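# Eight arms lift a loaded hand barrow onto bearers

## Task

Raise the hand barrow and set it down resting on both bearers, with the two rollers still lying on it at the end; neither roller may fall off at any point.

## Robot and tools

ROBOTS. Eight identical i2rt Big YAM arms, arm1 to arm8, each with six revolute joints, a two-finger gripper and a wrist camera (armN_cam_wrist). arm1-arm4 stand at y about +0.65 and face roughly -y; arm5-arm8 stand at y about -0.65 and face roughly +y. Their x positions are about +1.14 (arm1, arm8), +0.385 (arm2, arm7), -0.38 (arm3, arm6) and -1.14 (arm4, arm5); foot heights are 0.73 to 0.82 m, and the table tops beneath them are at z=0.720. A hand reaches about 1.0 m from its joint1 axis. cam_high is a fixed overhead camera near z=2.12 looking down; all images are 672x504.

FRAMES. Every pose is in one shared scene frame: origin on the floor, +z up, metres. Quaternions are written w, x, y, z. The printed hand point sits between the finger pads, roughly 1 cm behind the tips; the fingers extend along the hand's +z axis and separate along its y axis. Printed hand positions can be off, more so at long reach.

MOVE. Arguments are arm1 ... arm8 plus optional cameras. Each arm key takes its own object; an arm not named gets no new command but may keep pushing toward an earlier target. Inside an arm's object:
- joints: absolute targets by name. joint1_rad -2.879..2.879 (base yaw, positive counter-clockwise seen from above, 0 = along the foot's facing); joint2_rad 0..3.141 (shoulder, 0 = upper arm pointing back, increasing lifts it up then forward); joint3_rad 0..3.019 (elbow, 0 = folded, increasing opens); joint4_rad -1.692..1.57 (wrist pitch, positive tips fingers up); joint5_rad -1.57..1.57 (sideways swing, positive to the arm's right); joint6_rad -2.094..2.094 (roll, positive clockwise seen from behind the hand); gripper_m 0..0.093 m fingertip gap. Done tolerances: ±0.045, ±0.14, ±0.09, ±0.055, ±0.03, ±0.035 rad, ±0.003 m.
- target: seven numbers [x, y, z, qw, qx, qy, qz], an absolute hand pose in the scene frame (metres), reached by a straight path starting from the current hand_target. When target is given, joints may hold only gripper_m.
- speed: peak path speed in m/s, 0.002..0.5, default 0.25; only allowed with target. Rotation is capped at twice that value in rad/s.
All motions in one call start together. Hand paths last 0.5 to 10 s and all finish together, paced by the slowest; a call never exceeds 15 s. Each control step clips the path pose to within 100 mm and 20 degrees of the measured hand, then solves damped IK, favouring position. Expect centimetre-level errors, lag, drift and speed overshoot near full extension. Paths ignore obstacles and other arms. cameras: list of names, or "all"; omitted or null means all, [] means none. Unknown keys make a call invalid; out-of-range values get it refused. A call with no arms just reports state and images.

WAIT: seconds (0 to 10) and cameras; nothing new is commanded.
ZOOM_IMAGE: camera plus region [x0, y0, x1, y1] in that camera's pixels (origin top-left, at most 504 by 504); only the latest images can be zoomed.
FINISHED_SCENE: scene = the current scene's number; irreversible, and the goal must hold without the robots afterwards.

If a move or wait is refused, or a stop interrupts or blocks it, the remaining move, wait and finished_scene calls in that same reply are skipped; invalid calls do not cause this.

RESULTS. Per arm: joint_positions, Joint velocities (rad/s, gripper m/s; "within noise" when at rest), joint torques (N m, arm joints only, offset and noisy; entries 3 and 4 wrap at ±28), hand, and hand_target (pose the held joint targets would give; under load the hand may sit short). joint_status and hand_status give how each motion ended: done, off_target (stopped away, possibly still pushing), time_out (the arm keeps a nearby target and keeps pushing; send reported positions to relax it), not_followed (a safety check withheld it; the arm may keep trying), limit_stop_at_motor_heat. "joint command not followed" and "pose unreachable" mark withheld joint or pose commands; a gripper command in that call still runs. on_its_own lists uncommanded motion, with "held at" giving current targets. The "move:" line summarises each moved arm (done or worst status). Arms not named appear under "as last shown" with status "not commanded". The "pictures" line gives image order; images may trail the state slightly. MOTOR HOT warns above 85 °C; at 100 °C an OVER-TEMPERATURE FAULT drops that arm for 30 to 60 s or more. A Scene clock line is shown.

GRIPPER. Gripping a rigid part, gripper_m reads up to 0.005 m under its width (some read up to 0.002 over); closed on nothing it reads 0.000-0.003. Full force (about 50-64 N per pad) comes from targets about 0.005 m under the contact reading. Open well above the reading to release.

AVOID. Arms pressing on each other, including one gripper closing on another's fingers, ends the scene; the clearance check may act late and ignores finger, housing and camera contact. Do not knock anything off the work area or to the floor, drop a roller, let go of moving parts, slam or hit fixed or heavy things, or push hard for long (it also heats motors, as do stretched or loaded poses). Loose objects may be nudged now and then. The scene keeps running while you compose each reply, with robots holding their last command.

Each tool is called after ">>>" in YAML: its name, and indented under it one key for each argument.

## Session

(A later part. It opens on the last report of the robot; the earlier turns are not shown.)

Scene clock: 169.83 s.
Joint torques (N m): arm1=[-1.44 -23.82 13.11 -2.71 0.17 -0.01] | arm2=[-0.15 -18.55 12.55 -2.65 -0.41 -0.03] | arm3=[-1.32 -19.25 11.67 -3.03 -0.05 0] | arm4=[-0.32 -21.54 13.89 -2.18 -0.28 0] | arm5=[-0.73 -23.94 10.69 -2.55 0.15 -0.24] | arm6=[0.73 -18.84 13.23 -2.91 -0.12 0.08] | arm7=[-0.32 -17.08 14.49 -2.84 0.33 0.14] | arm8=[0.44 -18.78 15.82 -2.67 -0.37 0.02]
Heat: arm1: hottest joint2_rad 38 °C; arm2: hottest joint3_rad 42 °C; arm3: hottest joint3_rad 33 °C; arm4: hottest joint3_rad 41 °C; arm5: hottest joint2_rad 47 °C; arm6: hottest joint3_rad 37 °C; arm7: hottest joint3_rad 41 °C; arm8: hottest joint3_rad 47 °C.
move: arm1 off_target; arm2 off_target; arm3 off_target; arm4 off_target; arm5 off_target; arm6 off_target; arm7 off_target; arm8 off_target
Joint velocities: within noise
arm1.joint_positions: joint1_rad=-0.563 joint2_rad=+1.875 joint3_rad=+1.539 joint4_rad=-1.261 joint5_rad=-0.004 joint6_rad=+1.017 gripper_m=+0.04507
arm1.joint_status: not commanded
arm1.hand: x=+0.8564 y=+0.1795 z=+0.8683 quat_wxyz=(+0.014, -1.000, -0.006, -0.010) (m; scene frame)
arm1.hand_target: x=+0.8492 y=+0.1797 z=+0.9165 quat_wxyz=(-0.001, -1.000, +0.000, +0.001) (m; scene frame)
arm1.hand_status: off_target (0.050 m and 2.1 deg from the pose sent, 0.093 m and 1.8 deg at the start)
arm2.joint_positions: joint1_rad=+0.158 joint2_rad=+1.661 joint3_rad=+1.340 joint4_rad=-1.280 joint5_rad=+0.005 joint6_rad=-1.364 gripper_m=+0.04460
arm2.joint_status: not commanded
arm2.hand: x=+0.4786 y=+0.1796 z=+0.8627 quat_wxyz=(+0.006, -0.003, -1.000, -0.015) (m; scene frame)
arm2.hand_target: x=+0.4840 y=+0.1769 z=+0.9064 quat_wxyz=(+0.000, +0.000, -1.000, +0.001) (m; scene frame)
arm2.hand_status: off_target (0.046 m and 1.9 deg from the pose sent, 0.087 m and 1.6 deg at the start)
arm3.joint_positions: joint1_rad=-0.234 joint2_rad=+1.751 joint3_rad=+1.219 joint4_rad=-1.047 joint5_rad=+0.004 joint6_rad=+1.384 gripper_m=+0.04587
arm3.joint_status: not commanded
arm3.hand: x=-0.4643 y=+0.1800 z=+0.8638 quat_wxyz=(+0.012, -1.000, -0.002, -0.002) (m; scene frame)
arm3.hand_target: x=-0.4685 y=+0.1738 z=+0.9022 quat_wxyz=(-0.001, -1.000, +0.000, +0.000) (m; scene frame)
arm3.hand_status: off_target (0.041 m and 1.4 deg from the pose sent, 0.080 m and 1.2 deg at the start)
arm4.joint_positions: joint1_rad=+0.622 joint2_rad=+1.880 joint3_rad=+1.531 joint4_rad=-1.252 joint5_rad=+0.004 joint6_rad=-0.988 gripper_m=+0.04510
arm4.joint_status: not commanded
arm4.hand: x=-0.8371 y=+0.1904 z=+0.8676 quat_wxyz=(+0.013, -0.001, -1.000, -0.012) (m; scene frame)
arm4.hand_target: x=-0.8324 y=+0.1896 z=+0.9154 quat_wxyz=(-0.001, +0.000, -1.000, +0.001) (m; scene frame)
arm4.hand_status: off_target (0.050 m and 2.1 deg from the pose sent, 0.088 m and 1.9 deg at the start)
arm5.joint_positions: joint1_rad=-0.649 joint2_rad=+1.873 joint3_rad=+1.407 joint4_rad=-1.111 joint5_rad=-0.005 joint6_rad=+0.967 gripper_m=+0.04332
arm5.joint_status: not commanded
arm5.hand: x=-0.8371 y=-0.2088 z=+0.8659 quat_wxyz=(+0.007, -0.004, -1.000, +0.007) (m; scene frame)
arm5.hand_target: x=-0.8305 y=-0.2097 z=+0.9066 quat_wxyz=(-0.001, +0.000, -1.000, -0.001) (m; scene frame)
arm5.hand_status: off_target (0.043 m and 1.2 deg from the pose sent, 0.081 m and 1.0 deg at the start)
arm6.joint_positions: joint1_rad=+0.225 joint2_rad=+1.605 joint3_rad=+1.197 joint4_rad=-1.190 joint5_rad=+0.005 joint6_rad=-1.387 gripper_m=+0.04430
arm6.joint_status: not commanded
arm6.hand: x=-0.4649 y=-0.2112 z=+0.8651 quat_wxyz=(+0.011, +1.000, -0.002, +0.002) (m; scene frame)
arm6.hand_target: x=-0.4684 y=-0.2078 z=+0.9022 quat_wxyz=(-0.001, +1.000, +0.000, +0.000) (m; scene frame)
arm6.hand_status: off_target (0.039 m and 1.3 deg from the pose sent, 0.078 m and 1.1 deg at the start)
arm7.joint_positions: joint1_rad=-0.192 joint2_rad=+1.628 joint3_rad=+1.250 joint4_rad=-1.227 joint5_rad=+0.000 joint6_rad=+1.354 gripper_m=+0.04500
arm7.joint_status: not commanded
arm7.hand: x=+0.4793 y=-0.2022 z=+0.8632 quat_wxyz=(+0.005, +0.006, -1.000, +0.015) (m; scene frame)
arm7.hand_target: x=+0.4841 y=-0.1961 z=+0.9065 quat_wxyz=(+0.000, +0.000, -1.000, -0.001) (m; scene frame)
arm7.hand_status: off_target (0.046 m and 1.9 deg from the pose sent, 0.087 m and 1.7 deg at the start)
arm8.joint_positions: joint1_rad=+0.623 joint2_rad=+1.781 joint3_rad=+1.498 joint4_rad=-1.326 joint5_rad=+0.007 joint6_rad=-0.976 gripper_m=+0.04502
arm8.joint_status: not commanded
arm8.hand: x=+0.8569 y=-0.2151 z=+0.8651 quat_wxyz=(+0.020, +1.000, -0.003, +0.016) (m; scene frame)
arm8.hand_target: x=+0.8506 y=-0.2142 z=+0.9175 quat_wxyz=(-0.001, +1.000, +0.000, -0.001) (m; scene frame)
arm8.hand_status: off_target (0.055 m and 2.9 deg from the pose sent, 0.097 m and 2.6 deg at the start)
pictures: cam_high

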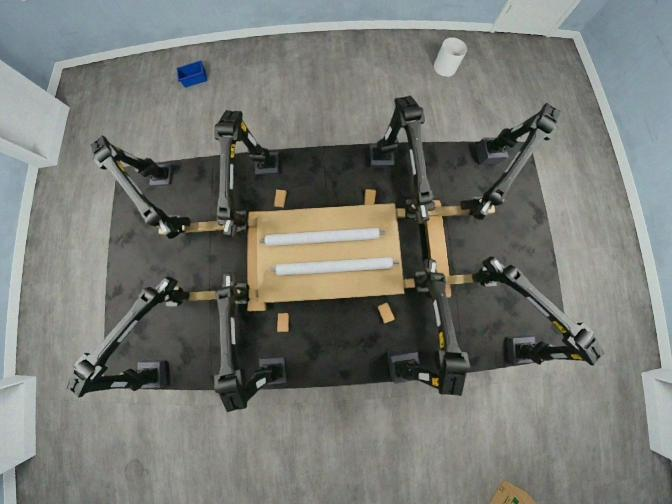

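>>> move:
  arm1: {"target": [0.7292, 0.1797, 0.9205, 0, 1, 0, 0], "speed": 0.08}
  arm8: {"target": [0.7306, -0.2142, 0.9215, 0, 1, 0, 0], "speed": 0.08}
  arm2: {"target": [0.364, 0.1769, 0.9094, 0, 0, 1, 0], "speed": 0.08}
  arm7: {"target": [0.3641, -0.1961, 0.9095, 0, 0, 1, 0], "speed": 0.08}
  arm3: {"target": [-0.5885, 0.1738, 0.9052, 0, 1, 0, 0], "speed": 0.08}
  arm6: {"target": [-0.5884, -0.2078, 0.9052, 0, 1, 0, 0], "speed": 0.08}
  arm4: {"target": [-0.9524, 0.1896, 0.9184, 0, 0, 1, 0], "speed": 0.08}
  arm5: {"target": [-0.9505, -0.2097, 0.9096, 0, 0, 1, 0], "speed": 0.08}

>>> zoom_image:
  camera: "cam_high"
  region: [150, 170, 510, 330]

Scene clock: 176.03 s.
Joint torques (N m): arm1=[-2.02 -24.12 14.56 -1.63 0.14 -0.11] | arm2=[-1.55 -17.79 10.56 -1.62 -0.41 -0.14] | arm3=[-1.96 -17.38 12.04 -2.1 -0.13 -0.09] | arm4=[-1.26 -19.96 9.78 -0.73 -0.37 -0.14] | arm5=[0.56 -21.54 7.84 -1.26 0.53 -0.1] | arm6=[1.79 -17.44 13.09 -1.81 -0.24 0.23] | arm7=[0.56 -16.56 12.36 -1.89 0.42 0.32] | arm8=[0.97 -18.84 17.07 -2.18 -0.27 0.11]
Heat: arm1: hottest joint2_rad 38 °C; arm2: hottest joint3_rad 42 °C; arm3: hottest joint3_rad 34 °C; arm4: hottest joint3_rad 41 °C; arm5: hottest joint2_rad 45 °C; arm6: hottest joint3_rad 37 °C; arm7: hottest joint3_rad 41 °C; arm8: hottest joint3_rad 48 °C.
move: arm1 off_target; arm2 off_target; arm3 off_target; arm4 off_target; arm5 off_target; arm6 off_target; arm7 off_target; arm8 off_target
Joint velocities: within noise
arm1.joint_positions: joint1_rad=-0.721 joint2_rad=+2.031 joint3_rad=+1.824 joint4_rad=-1.391 joint5_rad=-0.006 joint6_rad=+0.864 gripper_m=+0.04507
arm1.joint_status: not commanded
arm1.hand: x=+0.7444 y=+0.1812 z=+0.8836 quat_wxyz=(+0.012, -1.000, -0.004, -0.013) (m; scene frame)
arm1.hand_target: x=+0.7303 y=+0.1809 z=+0.9201 quat_wxyz=(-0.001, -1.000, +0.000, +0.001) (m; scene frame)
arm1.hand_status: off_target (0.040 m and 2.1 deg from the pose sent, 0.138 m and 2.1 deg at the start)
arm2.joint_positions: joint1_rad=-0.076 joint2_rad=+1.630 joint3_rad=+1.340 joint4_rad=-1.308 joint5_rad=+0.006 joint6_rad=-1.603 gripper_m=+0.04460
arm2.joint_status: not commanded
arm2.hand: x=+0.3673 y=+0.1777 z=+0.8772 quat_wxyz=(+0.003, -0.001, -1.000, -0.014) (m; scene frame)
arm2.hand_target: x=+0.3641 y=+0.1775 z=+0.9085 quat_wxyz=(+0.000, +0.000, -1.000, +0.001) (m; scene frame)
arm2.hand_status: off_target (0.032 m and 1.6 deg from the pose sent, 0.124 m and 1.9 deg at the start)
arm3.joint_positions: joint1_rad=-0.454 joint2_rad=+1.796 joint3_rad=+1.341 joint4_rad=-1.112 joint5_rad=+0.003 joint6_rad=+1.166 gripper_m=+0.04587
arm3.joint_status: not commanded
arm3.hand: x=-0.5792 y=+0.1805 z=+0.8822 quat_wxyz=(+0.006, -1.000, -0.001, -0.001) (m; scene frame)
arm3.hand_target: x=-0.5883 y=+0.1744 z=+0.9051 quat_wxyz=(-0.001, -1.000, +0.000, +0.000) (m; scene frame)
arm3.hand_status: off_target (0.026 m and 0.7 deg from the pose sent, 0.131 m and 1.4 deg at the start)
arm4.joint_positions: joint1_rad=+0.434 joint2_rad=+1.744 joint3_rad=+1.383 joint4_rad=-1.247 joint5_rad=+0.006 joint6_rad=-1.175 gripper_m=+0.04510
arm4.joint_status: not commanded
arm4.hand: x=-0.9482 y=+0.1887 z=+0.8852 quat_wxyz=(+0.013, -0.001, -1.000, -0.017) (m; scene frame)
arm4.hand_target: x=-0.9523 y=+0.1899 z=+0.9171 quat_wxyz=(+0.000, +0.000, -1.000, +0.000) (m; scene frame)
arm4.hand_status: off_target (0.033 m and 2.4 deg from the pose sent, 0.126 m and 2.1 deg at the start)
arm5.joint_positions: joint1_rad=-0.460 joint2_rad=+1.731 joint3_rad=+1.246 joint4_rad=-1.095 joint5_rad=-0.012 joint6_rad=+1.156 gripper_m=+0.04341
arm5.joint_status: not commanded
arm5.hand: x=-0.9487 y=-0.2069 z=+0.8820 quat_wxyz=(+0.010, -0.004, -1.000, +0.007) (m; scene frame)
arm5.hand_target: x=-0.9505 y=-0.2096 z=+0.9085 quat_wxyz=(+0.000, +0.000, -1.000, +0.000) (m; scene frame)
arm5.hand_status: off_target (0.028 m and 1.5 deg from the pose sent, 0.122 m and 1.2 deg at the start)
arm6.joint_positions: joint1_rad=+0.456 joint2_rad=+1.661 joint3_rad=+1.314 joint4_rad=-1.242 joint5_rad=+0.006 joint6_rad=-1.161 gripper_m=+0.04430
arm6.joint_status: not commanded
arm6.hand: x=-0.5762 y=-0.2117 z=+0.8823 quat_wxyz=(+0.005, +1.000, +0.001, +0.004) (m; scene frame)
arm6.hand_target: x=-0.5880 y=-0.2085 z=+0.9049 quat_wxyz=(-0.001, +1.000, +0.000, -0.001) (m; scene frame)
arm6.hand_status: off_target (0.026 m and 0.7 deg from the pose sent, 0.130 m and 1.3 deg at the start)
arm7.joint_positions: joint1_rad=+0.056 joint2_rad=+1.598 joint3_rad=+1.250 joint4_rad=-1.257 joint5_rad=-0.003 joint6_rad=+1.598 gripper_m=+0.04515
arm7.joint_status: not commanded
arm7.hand: x=+0.3665 y=-0.1999 z=+0.8771 quat_wxyz=(+0.003, +0.007, -1.000, +0.015) (m; scene frame)
arm7.hand_target: x=+0.3642 y=-0.1968 z=+0.9087 quat_wxyz=(+0.000, +0.000, -1.000, -0.001) (m; scene frame)
arm7.hand_status: off_target (0.033 m and 1.9 deg from the pose sent, 0.124 m and 1.9 deg at the start)
arm8.joint_positions: joint1_rad=+0.782 joint2_rad=+1.947 joint3_rad=+1.781 joint4_rad=-1.433 joint5_rad=+0.005 joint6_rad=-0.820 gripper_m=+0.04502
arm8.joint_status: not commanded
arm8.hand: x=+0.7439 y=-0.2161 z=+0.8790 quat_wxyz=(+0.014, +1.000, -0.001, +0.015) (m; scene frame)
arm8.hand_target: x=+0.7321 y=-0.2157 z=+0.9210 quat_wxyz=(-0.001, +1.000, +0.000, -0.001) (m; scene frame)
arm8.hand_status: off_target (0.045 m and 2.4 deg from the pose sent, 0.138 m and 2.9 deg at the start)
pictures: arm1_cam_wrist, arm2_cam_wrist, arm3_cam_wrist, arm4_cam_wrist, arm5_cam_wrist, arm6_cam_wrist, arm7_cam_wrist, arm8_cam_wrist, cam_high
camera_calibration:
arm1_cam_wrist: T_world_to_cam=[[-0.00110728, 0.999833, 0.0182433, -0.195391], [0.800406, -0.01005, 0.599374, -1.11816], [0.599458, 0.0152658, -0.800261, 0.38634], [0, 0, 0, 1]] pos_world=[0.663168, 0.178223, 0.982932]
arm2_cam_wrist: T_world_to_cam=[[-0.00221375, -0.999535, -0.0304213, 0.205705], [-0.803932, -0.0163133, 0.594498, -0.222529], [-0.594718, 0.0257727, -0.803521, 1.04455], [0, 0, 0, 1]] pos_world=[0.442772, 0.175058, 0.977872]
arm3_cam_wrist: T_world_to_cam=[[-0.0102956, 0.999823, 0.0157366, -0.20009], [0.819405, -0.000584297, 0.573214, -0.0260015], [0.573122, 0.0187962, -0.819254, 1.1761], [0, 0, 0, 1]] pos_world=[-0.654803, 0.177934, 0.981577]
arm4_cam_wrist: T_world_to_cam=[[-0.0231942, -0.999092, -0.0357278, 0.201509], [-0.801875, -0.00275052, 0.597486, -1.28353], [-0.597042, 0.0425074, -0.801083, 0.262167], [0, 0, 0, 1]] pos_world=[-0.868028, 0.186652, 0.984105]
arm5_cam_wrist: T_world_to_cam=[[-0.00737221, -0.999972, 0.00114491, -0.214275], [-0.797998, 0.00657314, 0.602625, -1.28319], [-0.602615, 0.00352904, -0.798024, 0.257321], [0, 0, 0, 1]] pos_world=[-0.8705, -0.206743, 0.978878]
arm6_cam_wrist: T_world_to_cam=[[0.0208517, 0.999672, -0.0148534, 0.238593], [0.810816, -0.00821674, 0.585244, -0.0464293], [0.58493, -0.0242467, -0.810721, 1.17524], [0, 0, 0, 1]] pos_world=[-0.654765, -0.210401, 0.983512]
arm7_cam_wrist: T_world_to_cam=[[0.0216039, -0.998925, 0.0410102, -0.244243], [-0.809971, 0.00655825, 0.586433, -0.211179], [-0.586071, -0.0458863, -0.808959, 1.0419], [0, 0, 0, 1]] pos_world=[0.444856, -0.194787, 0.976713]
arm8_cam_wrist: T_world_to_cam=[[-0.0114135, 0.999011, -0.0429644, 0.262558], [0.799789, 0.03491, 0.599265, -1.11111], [0.600173, -0.0275227, -0.799397, 0.376223], [0, 0, 0, 1]] pos_world=[0.665848, -0.213155, 0.977879]

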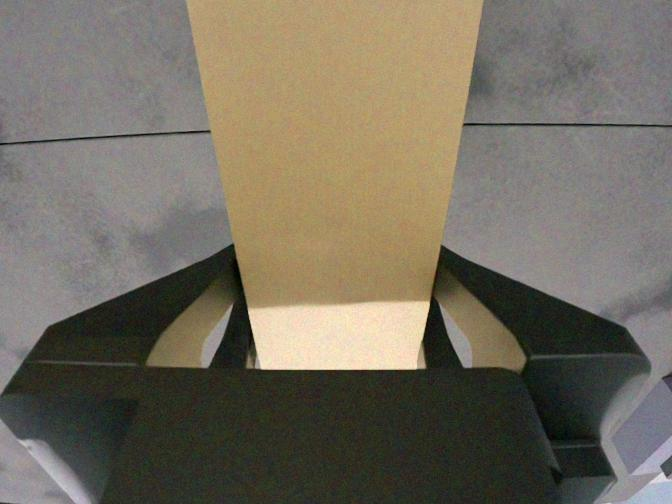

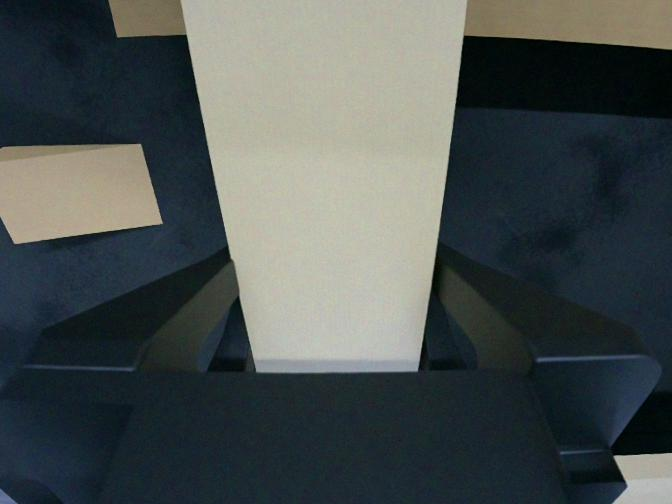

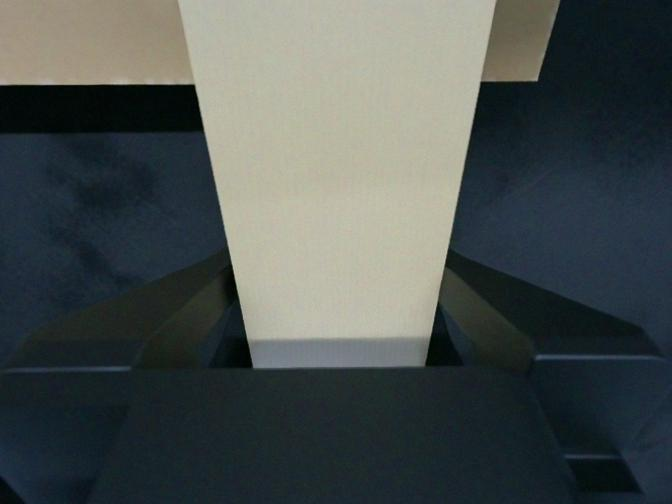

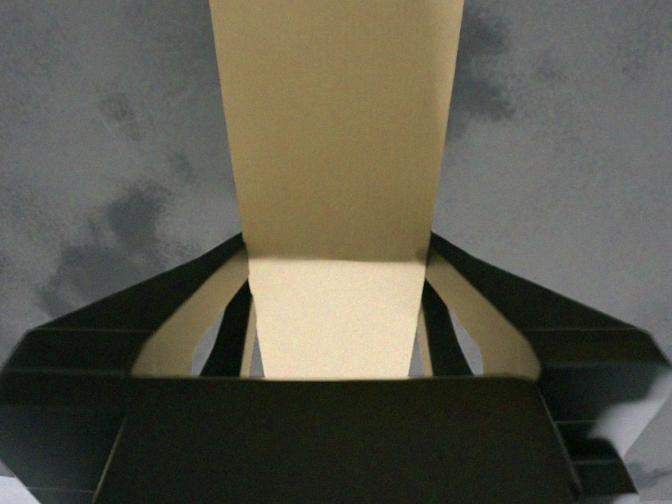

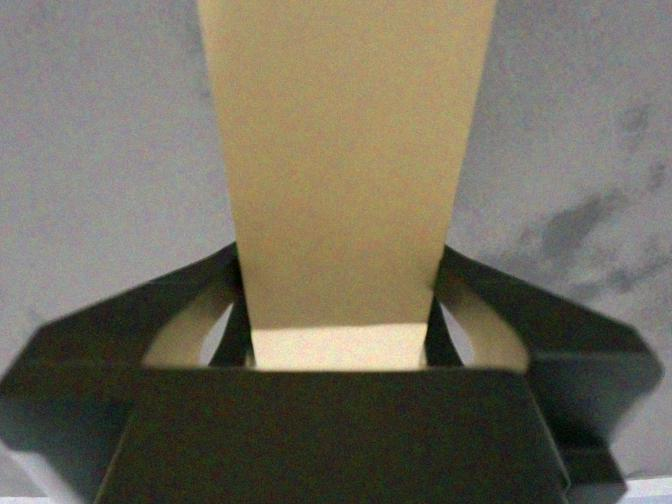

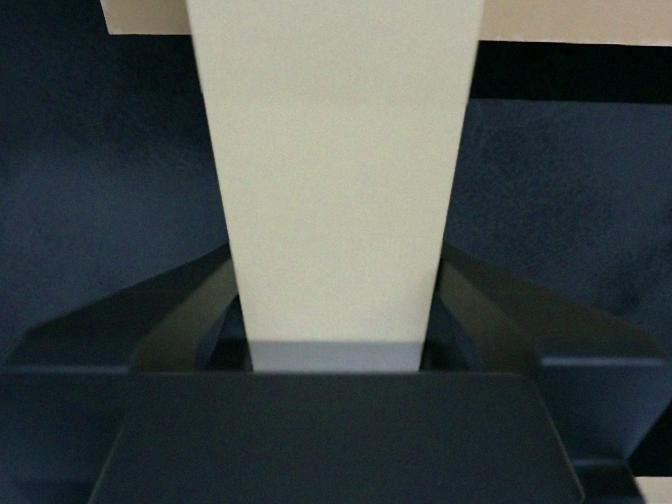

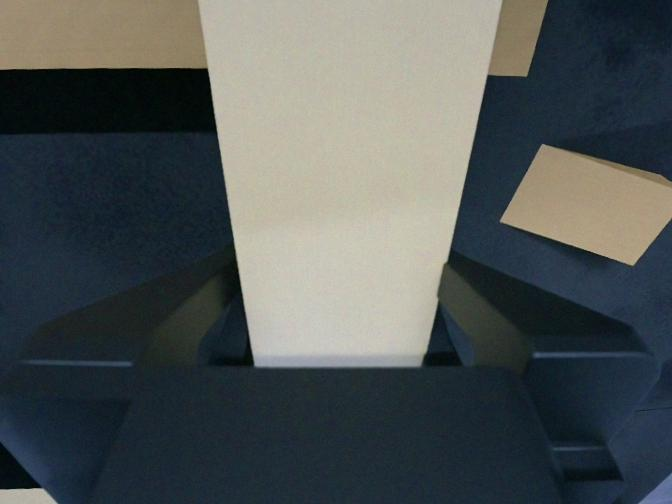

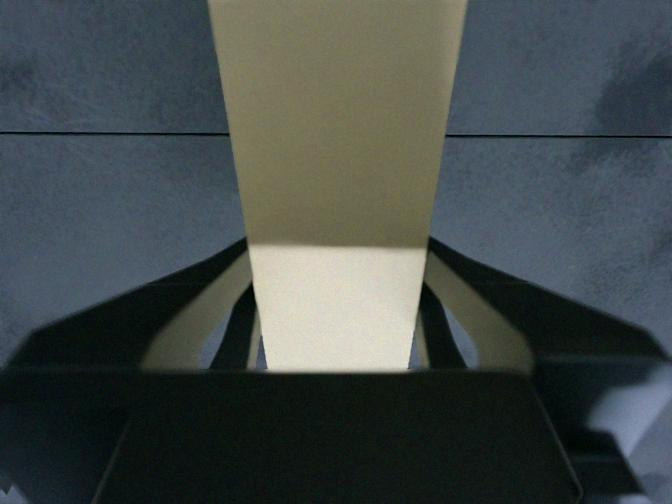

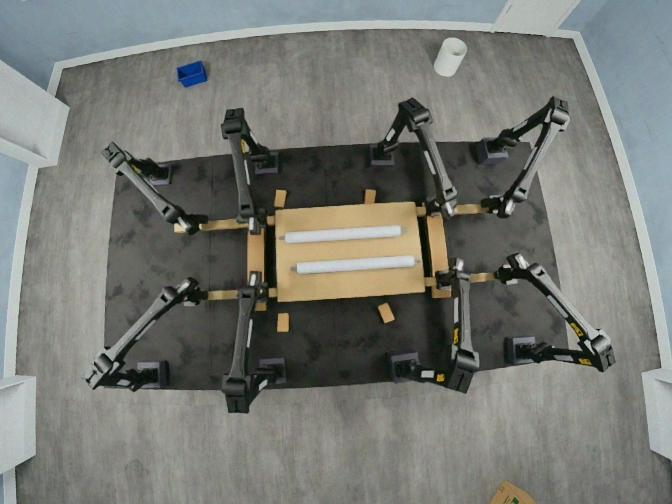

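Scaled by 1.400 from the camera's 672x504 image, which has a finer 960x720 frame.

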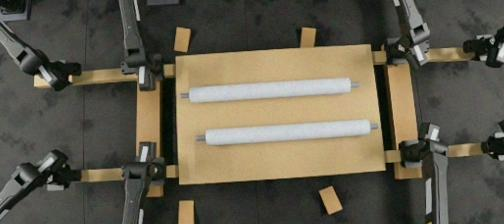

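>>> move:
  arm1: {"target": [0.722, 0.1809, 0.893, 0, 1, 0, 0], "speed": 0.05}
  arm8: {"target": [0.7236, -0.2157, 0.894, 0, 1, 0, 0], "speed": 0.05}
  arm2: {"target": [0.357, 0.1775, 0.8815, 0, 0, 1, 0], "speed": 0.05}
  arm7: {"target": [0.357, -0.1968, 0.8817, 0, 0, 1, 0], "speed": 0.05}
  arm3: {"target": [-0.5955, 0.1744, 0.875, 0, 1, 0, 0], "speed": 0.05}
  arm6: {"target": [-0.5954, -0.2085, 0.875, 0, 1, 0, 0], "speed": 0.05}
  arm4: {"target": [-0.9594, 0.1899, 0.887, 0, 0, 1, 0], "speed": 0.05}
  arm5: {"target": [-0.9575, -0.2096, 0.8785, 0, 0, 1, 0], "speed": 0.05}
  cameras: ["cam_high"]

>>> zoom_image:
  camera: "cam_high"
  region: [230, 180, 300, 320]

>>> zoom_image:
  camera: "cam_high"
  region: [400, 180, 470, 320]

Scene clock: 185.07 s.
Joint torques (N m): arm1=[-2.02 -23.41 11.99 -0.58 0.09 -0.1] | arm2=[-1.38 -16.79 8.55 -0.64 -0.43 -0.13] | arm3=[-1.73 -17.08 9.48 -0.7 -0.14 -0.07] | arm4=[-1.03 -18.2 8.98 -0.4 -0.23 -0.12] | arm5=[0.32 -19.37 7.21 -0.77 0.31 -0.13] | arm6=[1.44 -17.44 10.21 -0.09 -0.28 0.22] | arm7=[0.62 -15.38 10.4 -1.03 0.45 0.28] | arm8=[1.03 -18.78 13.94 -0.9 -0.19 0.11]
Heat: arm1: hottest joint3_rad 40 °C; arm2: hottest joint3_rad 43 °C; arm3: hottest joint3_rad 34 °C; arm4: hottest joint3_rad 40 °C; arm5: hottest joint2_rad 45 °C; arm6: hottest joint3_rad 38 °C; arm7: hottest joint3_rad 41 °C; arm8: hottest joint3_rad 48 °C.
move: arm1 off_target; arm2 off_target; arm3 off_target; arm4 off_target; arm5 off_target; arm6 off_target; arm7 off_target; arm8 off_target
Joint velocities: within noise
arm1.joint_positions: joint1_rad=-0.731 joint2_rad=+2.053 joint3_rad=+1.824 joint4_rad=-1.366 joint5_rad=-0.005 joint6_rad=+0.853 gripper_m=+0.04507
arm1.joint_status: not commanded
arm1.hand: x=+0.7358 y=+0.1809 z=+0.8706 quat_wxyz=(+0.011, -1.000, -0.004, -0.011) (m; scene frame)
arm1.hand_target: x=+0.7226 y=+0.1814 z=+0.8930 quat_wxyz=(+0.000, -1.000, +0.000, +0.000) (m; scene frame)
arm1.hand_status: off_target (0.026 m and 1.8 deg from the pose sent, 0.024 m and 2.1 deg at the start)
arm2.joint_positions: joint1_rad=-0.094 joint2_rad=+1.637 joint3_rad=+1.314 joint4_rad=-1.264 joint5_rad=+0.006 joint6_rad=-1.620 gripper_m=+0.04460
arm2.joint_status: not commanded
arm2.hand: x=+0.3589 y=+0.1764 z=+0.8645 quat_wxyz=(+0.003, -0.001, -1.000, -0.008) (m; scene frame)
arm2.hand_target: x=+0.3571 y=+0.1776 z=+0.8812 quat_wxyz=(+0.000, +0.000, -1.000, +0.000) (m; scene frame)
arm2.hand_status: off_target (0.017 m and 1.0 deg from the pose sent, 0.011 m and 1.6 deg at the start)
arm3.joint_positions: joint1_rad=-0.470 joint2_rad=+1.830 joint3_rad=+1.341 joint4_rad=-1.082 joint5_rad=+0.003 joint6_rad=+1.151 gripper_m=+0.04587
arm3.joint_status: not commanded
arm3.hand: x=-0.5884 y=+0.1793 z=+0.8652 quat_wxyz=(+0.008, -1.000, -0.001, -0.002) (m; scene frame)
arm3.hand_target: x=-0.5954 y=+0.1745 z=+0.8750 quat_wxyz=(+0.000, -1.000, +0.000, +0.000) (m; scene frame)
arm3.hand_status: off_target (0.013 m and 0.9 deg from the pose sent, 0.019 m and 0.7 deg at the start)
arm4.joint_positions: joint1_rad=+0.418 joint2_rad=+1.743 joint3_rad=+1.332 joint4_rad=-1.176 joint5_rad=+0.002 joint6_rad=-1.190 gripper_m=+0.04510
arm4.joint_status: not commanded
arm4.hand: x=-0.9565 y=+0.1886 z=+0.8672 quat_wxyz=(+0.007, -0.002, -1.000, -0.009) (m; scene frame)
arm4.hand_target: x=-0.9594 y=+0.1900 z=+0.8864 quat_wxyz=(+0.000, +0.000, -1.000, +0.000) (m; scene frame)
arm4.hand_status: off_target (0.020 m and 1.3 deg from the pose sent, 0.011 m and 2.4 deg at the start)
arm5.joint_positions: joint1_rad=-0.443 joint2_rad=+1.738 joint3_rad=+1.204 joint4_rad=-1.029 joint5_rad=-0.006 joint6_rad=+1.173 gripper_m=+0.04341
arm5.joint_status: not commanded
arm5.hand: x=-0.9568 y=-0.2067 z=+0.8645 quat_wxyz=(+0.004, -0.004, -1.000, +0.001) (m; scene frame)
arm5.hand_target: x=-0.9574 y=-0.2095 z=+0.8781 quat_wxyz=(+0.000, +0.000, -1.000, +0.000) (m; scene frame)
arm5.hand_status: off_target (0.014 m and 0.7 deg from the pose sent, 0.010 m and 1.5 deg at the start)
arm6.joint_positions: joint1_rad=+0.472 joint2_rad=+1.689 joint3_rad=+1.307 joint4_rad=-1.212 joint5_rad=+0.007 joint6_rad=-1.145 gripper_m=+0.04430
arm6.joint_status: not commanded
arm6.hand: x=-0.5849 y=-0.2106 z=+0.8665 quat_wxyz=(+0.007, +1.000, +0.001, +0.006) (m; scene frame)
arm6.hand_target: x=-0.5952 y=-0.2087 z=+0.8750 quat_wxyz=(+0.000, +1.000, +0.000, +0.000) (m; scene frame)
arm6.hand_status: off_target (0.014 m and 1.0 deg from the pose sent, 0.021 m and 0.7 deg at the start)
arm7.joint_positions: joint1_rad=+0.074 joint2_rad=+1.606 joint3_rad=+1.224 joint4_rad=-1.211 joint5_rad=-0.003 joint6_rad=+1.618 gripper_m=+0.04515
arm7.joint_status: not commanded
arm7.hand: x=+0.3584 y=-0.1991 z=+0.8643 quat_wxyz=(+0.003, +0.006, -1.000, +0.009) (m; scene frame)
arm7.hand_target: x=+0.3571 y=-0.1970 z=+0.8815 quat_wxyz=(+0.000, +0.000, -1.000, +0.000) (m; scene frame)
arm7.hand_status: off_target (0.018 m and 1.3 deg from the pose sent, 0.011 m and 1.9 deg at the start)
arm8.joint_positions: joint1_rad=+0.791 joint2_rad=+1.969 joint3_rad=+1.781 joint4_rad=-1.410 joint5_rad=+0.003 joint6_rad=-0.810 gripper_m=+0.04502
arm8.joint_status: not commanded
arm8.hand: x=+0.7354 y=-0.2158 z=+0.8665 quat_wxyz=(+0.014, +1.000, -0.001, +0.013) (m; scene frame)
arm8.hand_target: x=+0.7243 y=-0.2162 z=+0.8938 quat_wxyz=(+0.000, +1.000, +0.000, +0.000) (m; scene frame)
arm8.hand_status: off_target (0.030 m and 2.2 deg from the pose sent, 0.025 m and 2.4 deg at the start)
pictures: cam_high

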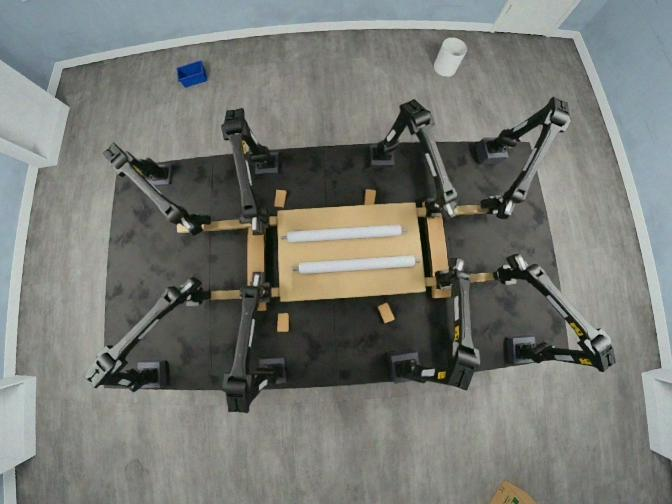

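Scaled by 3.600 from the camera's 672x504 image, which has a finer 960x720 frame.

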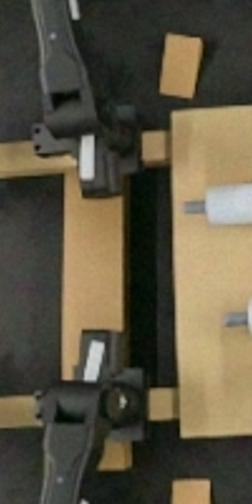

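Scaled by 3.600 from the camera's 672x504 image, which has a finer 960x720 frame.

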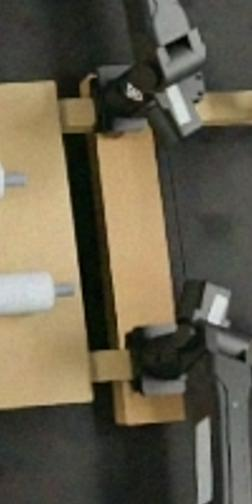

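>>> move:
  arm1: {"target": [0.7226, 0.1814, 0.846, 0, 1, 0, 0], "speed": 0.03}
  arm8: {"target": [0.7243, -0.2162, 0.847, 0, 1, 0, 0], "speed": 0.03}
  arm2: {"target": [0.3571, 0.1776, 0.843, 0, 0, 1, 0], "speed": 0.03}
  arm7: {"target": [0.3571, -0.197, 0.843, 0, 0, 1, 0], "speed": 0.03}
  arm3: {"target": [-0.5954, 0.1745, 0.841, 0, 1, 0, 0], "speed": 0.03}
  arm6: {"target": [-0.5952, -0.2087, 0.841, 0, 1, 0, 0], "speed": 0.03}
  arm4: {"target": [-0.9594, 0.19, 0.847, 0, 0, 1, 0], "speed": 0.03}
  arm5: {"target": [-0.9574, -0.2095, 0.836, 0, 0, 1, 0], "speed": 0.03}
  cameras: ["cam_high"]

>>> zoom_image:
  camera: "cam_high"
  region: [150, 170, 510, 330]

Scene clock: 190.87 s.
Joint torques (N m): arm1=[-1.85 -22.18 7.68 1.72 0.11 -0.1] | arm2=[-0.91 -15.03 6.42 0.8 -0.43 -0.07] | arm3=[-1.73 -15.44 7.71 0.32 -0.14 -0.02] | arm4=[-0.79 -15.91 6.89 0.88 -0.14 -0.07] | arm5=[-0.03 -16.15 5.34 1.29 0.29 -0.17] | arm6=[1.14 -15.91 8.03 1.43 -0.19 0.17] | arm7=[0.21 -13.51 7.66 0.59 0.54 0.2] | arm8=[0.79 -17.61 8.96 1.14 -0.19 0.09]
Heat: arm1: hottest joint3_rad 40 °C; arm2: hottest joint3_rad 43 °C; arm3: hottest joint3_rad 34 °C; arm4: hottest joint3_rad 40 °C; arm5: hottest joint2_rad 44 °C; arm6: hottest joint3_rad 38 °C; arm7: hottest joint3_rad 41 °C; arm8: hottest joint3_rad 47 °C.
move: arm1 off_target; arm2 done; arm3 done; arm4 done; arm5 off_target; arm6 off_target; arm7 done; arm8 done
Joint velocities: within noise
arm1.joint_positions: joint1_rad=-0.734 joint2_rad=+2.065 joint3_rad=+1.799 joint4_rad=-1.314 joint5_rad=-0.005 joint6_rad=+0.850 gripper_m=+0.04507
arm1.joint_status: not commanded
arm1.hand: x=+0.7320 y=+0.1796 z=+0.8536 quat_wxyz=(+0.006, -1.000, -0.005, -0.006) (m; scene frame)
arm1.hand_target: x=+0.7228 y=+0.1816 z=+0.8461 quat_wxyz=(+0.000, -1.000, +0.000, +0.000) (m; scene frame)
arm1.hand_status: off_target (0.012 m and 1.1 deg from the pose sent, 0.028 m and 1.8 deg at the start)
arm2.joint_positions: joint1_rad=-0.098 joint2_rad=+1.649 joint3_rad=+1.277 joint4_rad=-1.202 joint5_rad=+0.006 joint6_rad=-1.626 gripper_m=+0.04460
arm2.joint_status: not commanded
arm2.hand: x=+0.3565 y=+0.1754 z=+0.8455 quat_wxyz=(+0.003, -0.001, -1.000, -0.002) (m; scene frame)
arm2.hand_target: x=+0.3571 y=+0.1776 z=+0.8431 quat_wxyz=(+0.000, +0.000, -1.000, +0.000) (m; scene frame)
arm2.hand_status: done (0.003 m and 0.4 deg from the pose sent, 0.022 m and 1.0 deg at the start)
arm3.joint_positions: joint1_rad=-0.470 joint2_rad=+1.853 joint3_rad=+1.324 joint4_rad=-1.029 joint5_rad=+0.003 joint6_rad=+1.146 gripper_m=+0.04587
arm3.joint_status: not commanded
arm3.hand: x=-0.5901 y=+0.1764 z=+0.8478 quat_wxyz=(+0.002, -1.000, -0.002, +0.000) (m; scene frame)
arm3.hand_target: x=-0.5954 y=+0.1746 z=+0.8411 quat_wxyz=(+0.000, -1.000, +0.000, +0.000) (m; scene frame)
arm3.hand_status: done (0.009 m and 0.4 deg from the pose sent, 0.026 m and 0.9 deg at the start)
arm4.joint_positions: joint1_rad=+0.415 joint2_rad=+1.755 joint3_rad=+1.297 joint4_rad=-1.114 joint5_rad=+0.000 joint6_rad=-1.195 gripper_m=+0.04510
arm4.joint_status: not commanded
arm4.hand: x=-0.9572 y=+0.1875 z=+0.8496 quat_wxyz=(+0.003, -0.001, -1.000, -0.001) (m; scene frame)
arm4.hand_target: x=-0.9595 y=+0.1900 z=+0.8470 quat_wxyz=(+0.000, +0.000, -1.000, +0.000) (m; scene frame)
arm4.hand_status: done (0.004 m and 0.4 deg from the pose sent, 0.020 m and 1.3 deg at the start)
arm5.joint_positions: joint1_rad=-0.438 joint2_rad=+1.758 joint3_rad=+1.179 joint4_rad=-0.980 joint5_rad=-0.006 joint6_rad=+1.177 gripper_m=+0.04341
arm5.joint_status: not commanded
arm5.hand: x=-0.9590 y=-0.2065 z=+0.8473 quat_wxyz=(+0.003, -0.003, -1.000, -0.001) (m; scene frame)
arm5.hand_target: x=-0.9576 y=-0.2097 z=+0.8363 quat_wxyz=(+0.000, +0.000, -1.000, +0.000) (m; scene frame)
arm5.hand_status: off_target (0.012 m and 0.5 deg from the pose sent, 0.029 m and 0.7 deg at the start)
arm6.joint_positions: joint1_rad=+0.476 joint2_rad=+1.706 joint3_rad=+1.281 joint4_rad=-1.162 joint5_rad=+0.005 joint6_rad=-1.142 gripper_m=+0.04430
arm6.joint_status: not commanded
arm6.hand: x=-0.5877 y=-0.2103 z=+0.8496 quat_wxyz=(+0.004, +1.000, +0.001, +0.003) (m; scene frame)
arm6.hand_target: x=-0.5951 y=-0.2089 z=+0.8412 quat_wxyz=(+0.000, +1.000, +0.000, +0.000) (m; scene frame)
arm6.hand_status: off_target (0.012 m and 0.6 deg from the pose sent, 0.028 m and 1.0 deg at the start)
arm7.joint_positions: joint1_rad=+0.078 joint2_rad=+1.620 joint3_rad=+1.194 joint4_rad=-1.156 joint5_rad=-0.005 joint6_rad=+1.622 gripper_m=+0.04515
arm7.joint_status: not commanded
arm7.hand: x=+0.3558 y=-0.1980 z=+0.8472 quat_wxyz=(+0.004, +0.006, -1.000, +0.004) (m; scene frame)
arm7.hand_target: x=+0.3571 y=-0.1970 z=+0.8431 quat_wxyz=(+0.000, +0.000, -1.000, +0.000) (m; scene frame)
arm7.hand_status: done (0.005 m and 1.0 deg from the pose sent, 0.021 m and 1.3 deg at the start)
arm8.joint_positions: joint1_rad=+0.794 joint2_rad=+1.979 joint3_rad=+1.752 joint4_rad=-1.355 joint5_rad=+0.003 joint6_rad=-0.808 gripper_m=+0.04502
arm8.joint_status: not commanded
arm8.hand: x=+0.7315 y=-0.2141 z=+0.8501 quat_wxyz=(+0.008, +1.000, -0.001, +0.008) (m; scene frame)
arm8.hand_target: x=+0.7244 y=-0.2163 z=+0.8470 quat_wxyz=(+0.000, +1.000, +0.000, +0.000) (m; scene frame)
arm8.hand_status: done (0.008 m and 1.3 deg from the pose sent, 0.022 m and 2.2 deg at the start)
pictures: cam_high

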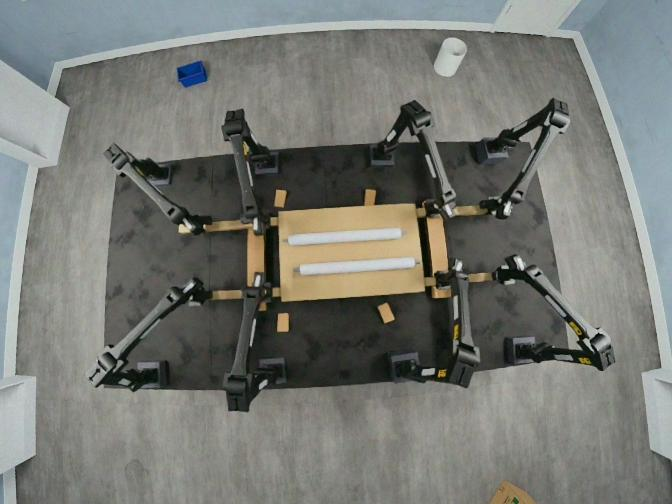

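Scaled by 1.400 from the camera's 672x504 image, which has a finer 960x720 frame.

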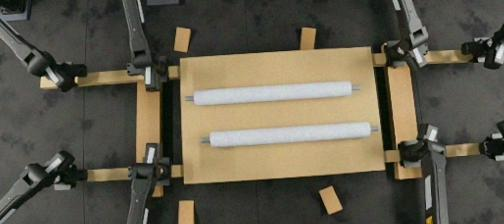

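>>> move:
  arm1: {"joints": {"gripper_m": 0.085}}
  arm2: {"joints": {"gripper_m": 0.085}}
  arm3: {"joints": {"gripper_m": 0.085}}
  arm4: {"joints": {"gripper_m": 0.085}}
  arm5: {"joints": {"gripper_m": 0.085}}
  arm6: {"joints": {"gripper_m": 0.085}}
  arm7: {"joints": {"gripper_m": 0.085}}
  arm8: {"joints": {"gripper_m": 0.085}}

Scene clock: 194.63 s.
Joint torques (N m): arm1=[-1.49 -21.66 8.27 1.02 0.09 -0.08] | arm2=[-0.97 -15.03 6.87 0.73 -0.3 -0.08] | arm3=[-1.55 -15.15 7.62 0.06 -0.11 -0.03] | arm4=[-1.2 -15.79 8.1 0.76 -0.06 -0.07] | arm5=[0.38 -16.09 6.16 0.58 0.09 -0.13] | arm6=[0.97 -16.09 8.31 0.55 -0.19 0.17] | arm7=[0.09 -13.39 8.25 0.42 0.35 0.19] | arm8=[0.73 -17.61 9.69 0.35 -0.21 0.07]
Heat: arm1: hottest joint3_rad 39 °C; arm2: hottest joint3_rad 42 °C; arm3: hottest joint3_rad 33 °C; arm4: hottest joint3_rad 39 °C; arm5: hottest joint2_rad 43 °C; arm6: hottest joint3_rad 38 °C; arm7: hottest joint3_rad 41 °C; arm8: hottest joint3_rad 46 °C.
move: arm1 done; arm2 done; arm3 done; arm4 done; arm5 done; arm6 done; arm7 done; arm8 done
Joint velocities: within noise
arm1.joint_positions: joint1_rad=-0.735 joint2_rad=+2.065 joint3_rad=+1.793 joint4_rad=-1.296 joint5_rad=-0.005 joint6_rad=+0.850 gripper_m=+0.08484
arm1.joint_status: all done
arm1.hand: x=+0.7299 y=+0.1783 z=+0.8513 quat_wxyz=(+0.001, -1.000, -0.004, -0.002) (m; scene frame)
arm1.hand_target: x=+0.7229 y=+0.1815 z=+0.8460 quat_wxyz=(+0.000, -1.000, +0.000, +0.000) (m; scene frame)
arm1.hand_status: not commanded
arm2.joint_positions: joint1_rad=-0.098 joint2_rad=+1.649 joint3_rad=+1.270 joint4_rad=-1.201 joint5_rad=+0.003 joint6_rad=-1.625 gripper_m=+0.08487
arm2.joint_status: all done
arm2.hand: x=+0.3572 y=+0.1780 z=+0.8429 quat_wxyz=(+0.001, -0.001, -1.000, -0.005) (m; scene frame)
arm2.hand_target: x=+0.3571 y=+0.1776 z=+0.8431 quat_wxyz=(+0.000, +0.000, -1.000, +0.000) (m; scene frame)
arm2.hand_status: not commanded
arm3.joint_positions: joint1_rad=-0.470 joint2_rad=+1.854 joint3_rad=+1.324 joint4_rad=-1.022 joint5_rad=+0.002 joint6_rad=+1.146 gripper_m=+0.08485
arm3.joint_status: all done
arm3.hand: x=-0.5907 y=+0.1748 z=+0.8476 quat_wxyz=(-0.001, -1.000, -0.002, +0.002) (m; scene frame)
arm3.hand_target: x=-0.5954 y=+0.1747 z=+0.8410 quat_wxyz=(+0.000, -1.000, +0.000, +0.000) (m; scene frame)
arm3.hand_status: not commanded
arm4.joint_positions: joint1_rad=+0.415 joint2_rad=+1.755 joint3_rad=+1.283 joint4_rad=-1.111 joint5_rad=-0.002 joint6_rad=-1.195 gripper_m=+0.08482
arm4.joint_status: all done
arm4.hand: x=-0.9587 y=+0.1923 z=+0.8449 quat_wxyz=(+0.004, -0.001, -1.000, -0.007) (m; scene frame)
arm4.hand_target: x=-0.9594 y=+0.1900 z=+0.8470 quat_wxyz=(+0.000, +0.000, -1.000, +0.000) (m; scene frame)
arm4.hand_status: not commanded
arm5.joint_positions: joint1_rad=-0.438 joint2_rad=+1.758 joint3_rad=+1.169 joint4_rad=-0.960 joint5_rad=-0.001 joint6_rad=+1.175 gripper_m=+0.08486
arm5.joint_status: all done
arm5.hand: x=-0.9582 y=-0.2067 z=+0.8441 quat_wxyz=(-0.001, -0.003, -1.000, -0.005) (m; scene frame)
arm5.hand_target: x=-0.9576 y=-0.2098 z=+0.8362 quat_wxyz=(+0.000, +0.000, -1.000, +0.000) (m; scene frame)
arm5.hand_status: not commanded
arm6.joint_positions: joint1_rad=+0.480 joint2_rad=+1.706 joint3_rad=+1.277 joint4_rad=-1.142 joint5_rad=+0.005 joint6_rad=-1.141 gripper_m=+0.08484
arm6.joint_status: all done
arm6.hand: x=-0.5907 y=-0.2078 z=+0.8482 quat_wxyz=(-0.003, +1.000, +0.002, +0.000) (m; scene frame)
arm6.hand_target: x=-0.5951 y=-0.2088 z=+0.8413 quat_wxyz=(+0.000, +1.000, +0.000, +0.000) (m; scene frame)
arm6.hand_status: not commanded
arm7.joint_positions: joint1_rad=+0.078 joint2_rad=+1.620 joint3_rad=+1.186 joint4_rad=-1.151 joint5_rad=-0.001 joint6_rad=+1.624 gripper_m=+0.08482
arm7.joint_status: all done
arm7.hand: x=+0.3567 y=-0.1996 z=+0.8446 quat_wxyz=(+0.002, +0.006, -1.000, +0.005) (m; scene frame)
arm7.hand_target: x=+0.3571 y=-0.1970 z=+0.8431 quat_wxyz=(+0.000, +0.000, -1.000, +0.000) (m; scene frame)
arm7.hand_status: not commanded
arm8.joint_positions: joint1_rad=+0.795 joint2_rad=+1.978 joint3_rad=+1.744 joint4_rad=-1.334 joint5_rad=+0.004 joint6_rad=-0.807 gripper_m=+0.08485
arm8.joint_status: all done
arm8.hand: x=+0.7294 y=-0.2124 z=+0.8473 quat_wxyz=(+0.003, +1.000, -0.001, +0.003) (m; scene frame)
arm8.hand_target: x=+0.7244 y=-0.2162 z=+0.8472 quat_wxyz=(+0.000, +1.000, +0.000, +0.000) (m; scene frame)
arm8.hand_status: not commanded
pictures: arm1_cam_wrist, arm2_cam_wrist, arm3_cam_wrist, arm4_cam_wrist, arm5_cam_wrist, arm6_cam_wrist, arm7_cam_wrist, arm8_cam_wrist, cam_high
camera_calibration:
arm1_cam_wrist: T_world_to_cam=[[-0.000335231, 0.999993, -0.00376213, -0.173768], [0.812269, 0.00246668, 0.583277, -1.08443], [0.583282, -0.00286033, -0.812265, 0.394456], [0, 0, 0, 1]] pos_world=[0.65071, 0.17757, 0.952271]
arm2_cam_wrist: T_world_to_cam=[[-0.00264841, -0.999909, -0.0132541, 0.19053], [-0.805533, -0.00572052, 0.592523, -0.209882], [-0.592545, 0.0122459, -0.805445, 1.01432], [0, 0, 0, 1]] pos_world=[0.432467, 0.176891, 0.943863]
arm3_cam_wrist: T_world_to_cam=[[-0.0140925, 0.999899, 0.00160425, -0.184221], [0.822533, 0.0106804, 0.568616, 0.00702947], [0.568542, 0.00933277, -0.822601, 1.15632], [0, 0, 0, 1]] pos_world=[-0.665797, 0.173336, 0.947492]
arm4_cam_wrist: T_world_to_cam=[[-0.0225248, -0.999608, -0.016623, 0.188096], [-0.812446, 0.00861285, 0.582972, -1.26798], [-0.582601, 0.0266366, -0.812322, 0.249865], [0, 0, 0, 1]] pos_world=[-0.880361, 0.192287, 0.945297]
arm5_cam_wrist: T_world_to_cam=[[-0.00372571, -0.999748, -0.0221321, -0.19089], [-0.811081, -0.00992462, 0.58485, -1.26885], [-0.584922, 0.0201299, -0.81084, 0.252468], [0, 0, 0, 1]] pos_world=[-0.882174, -0.208516, 0.942571]
arm6_cam_wrist: T_world_to_cam=[[0.0170865, 0.999853, 0.00123732, 0.218656], [0.815469, -0.0146516, 0.578615, -0.00765445], [0.578548, -0.0088775, -0.8156, 1.15972], [0, 0, 0, 1]] pos_world=[-0.668449, -0.208441, 0.950028]
arm7_cam_wrist: T_world_to_cam=[[0.0184379, -0.999596, 0.0216252, -0.22507], [-0.811046, -0.00230465, 0.584978, -0.200238], [-0.584692, -0.0283247, -0.810761, 1.0144], [0, 0, 0, 1]] pos_world=[0.434857, -0.196708, 0.944436]
arm8_cam_wrist: T_world_to_cam=[[-0.0112813, 0.999752, -0.0191763, 0.237181], [0.81334, 0.0203303, 0.581434, -1.07839], [0.58168, -0.00903753, -0.813368, 0.388872], [0, 0, 0, 1]] pos_world=[0.653574, -0.211684, 0.947857]

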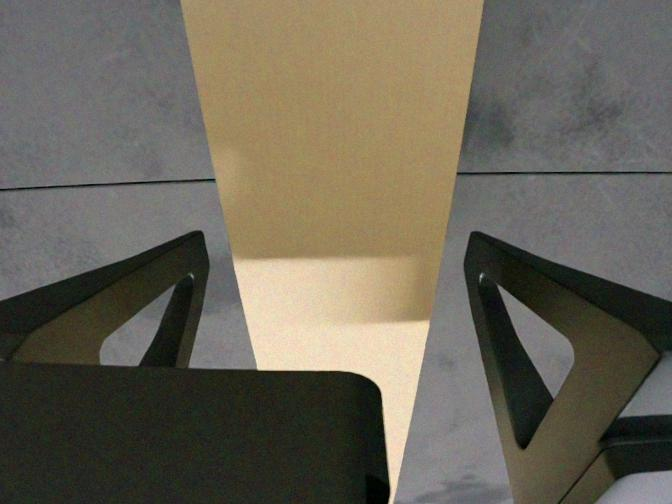

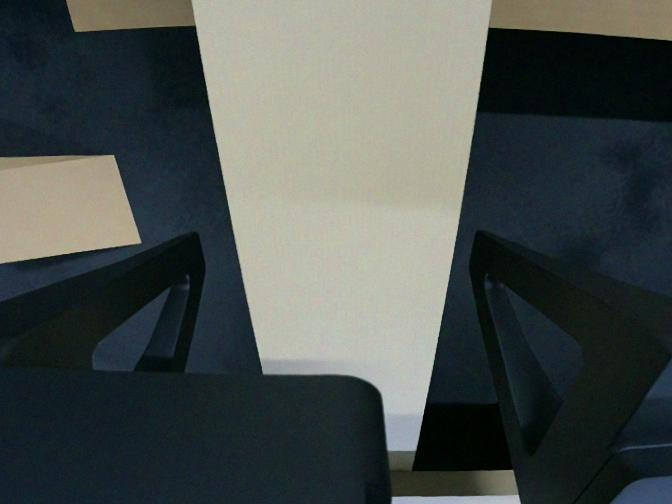

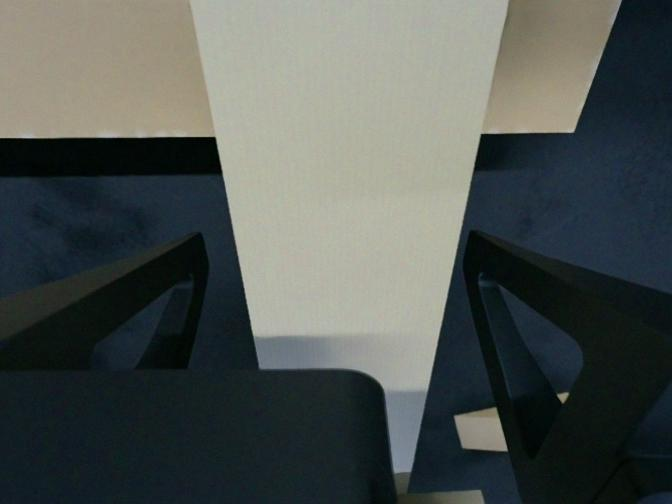

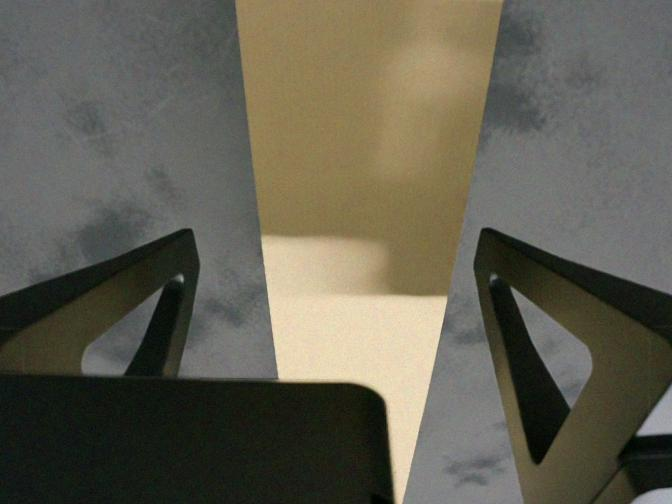

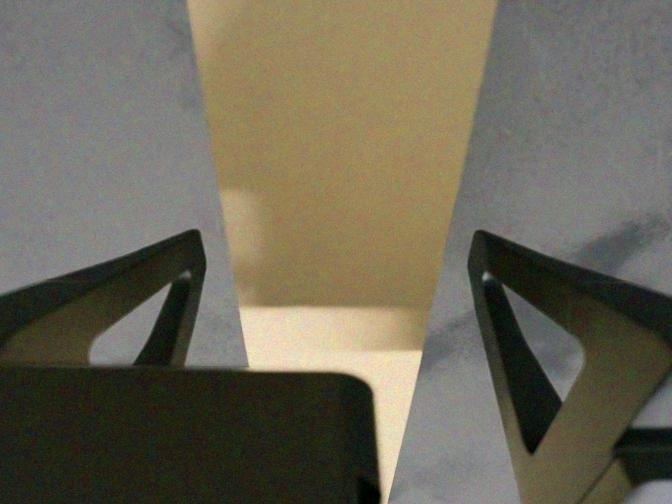

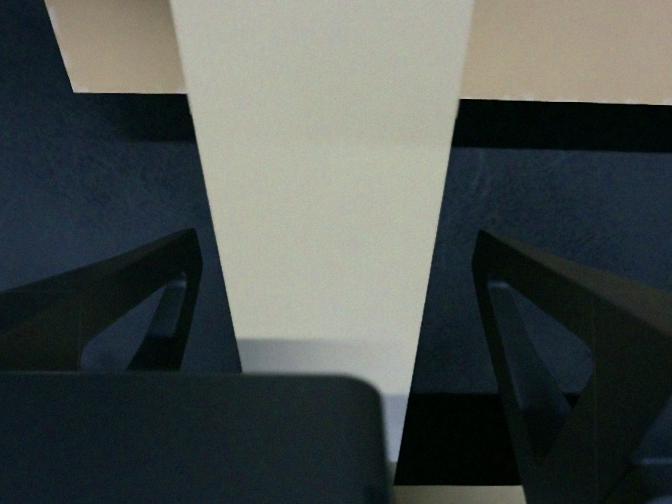

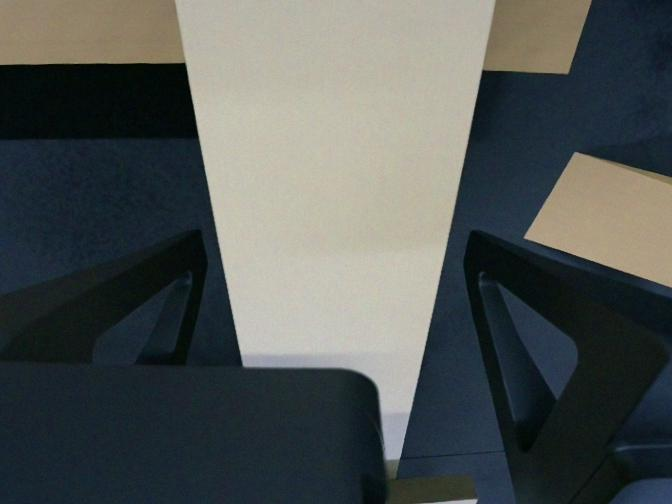

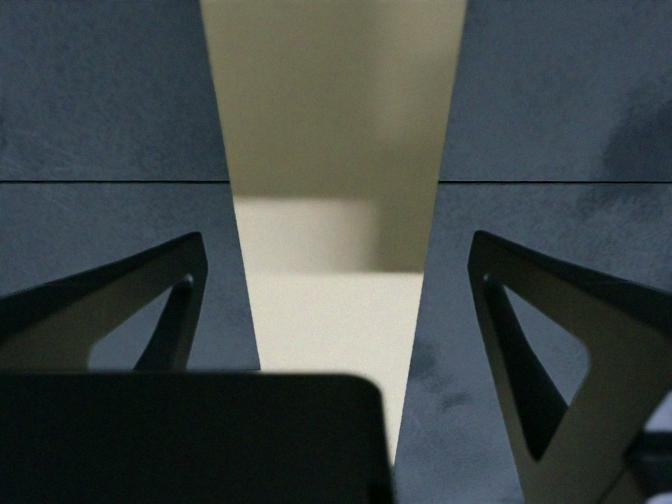

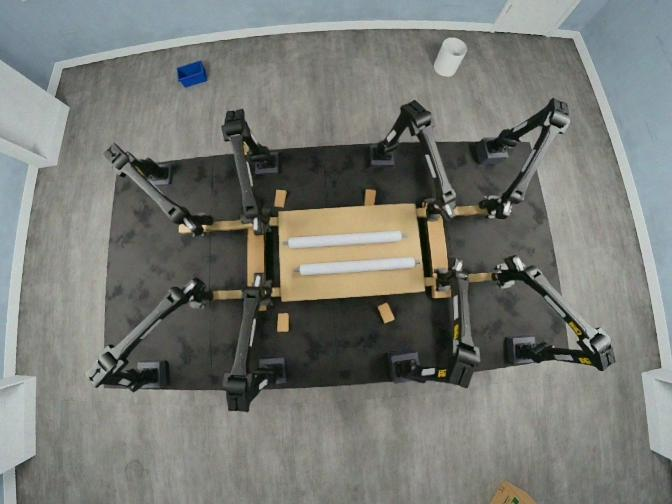

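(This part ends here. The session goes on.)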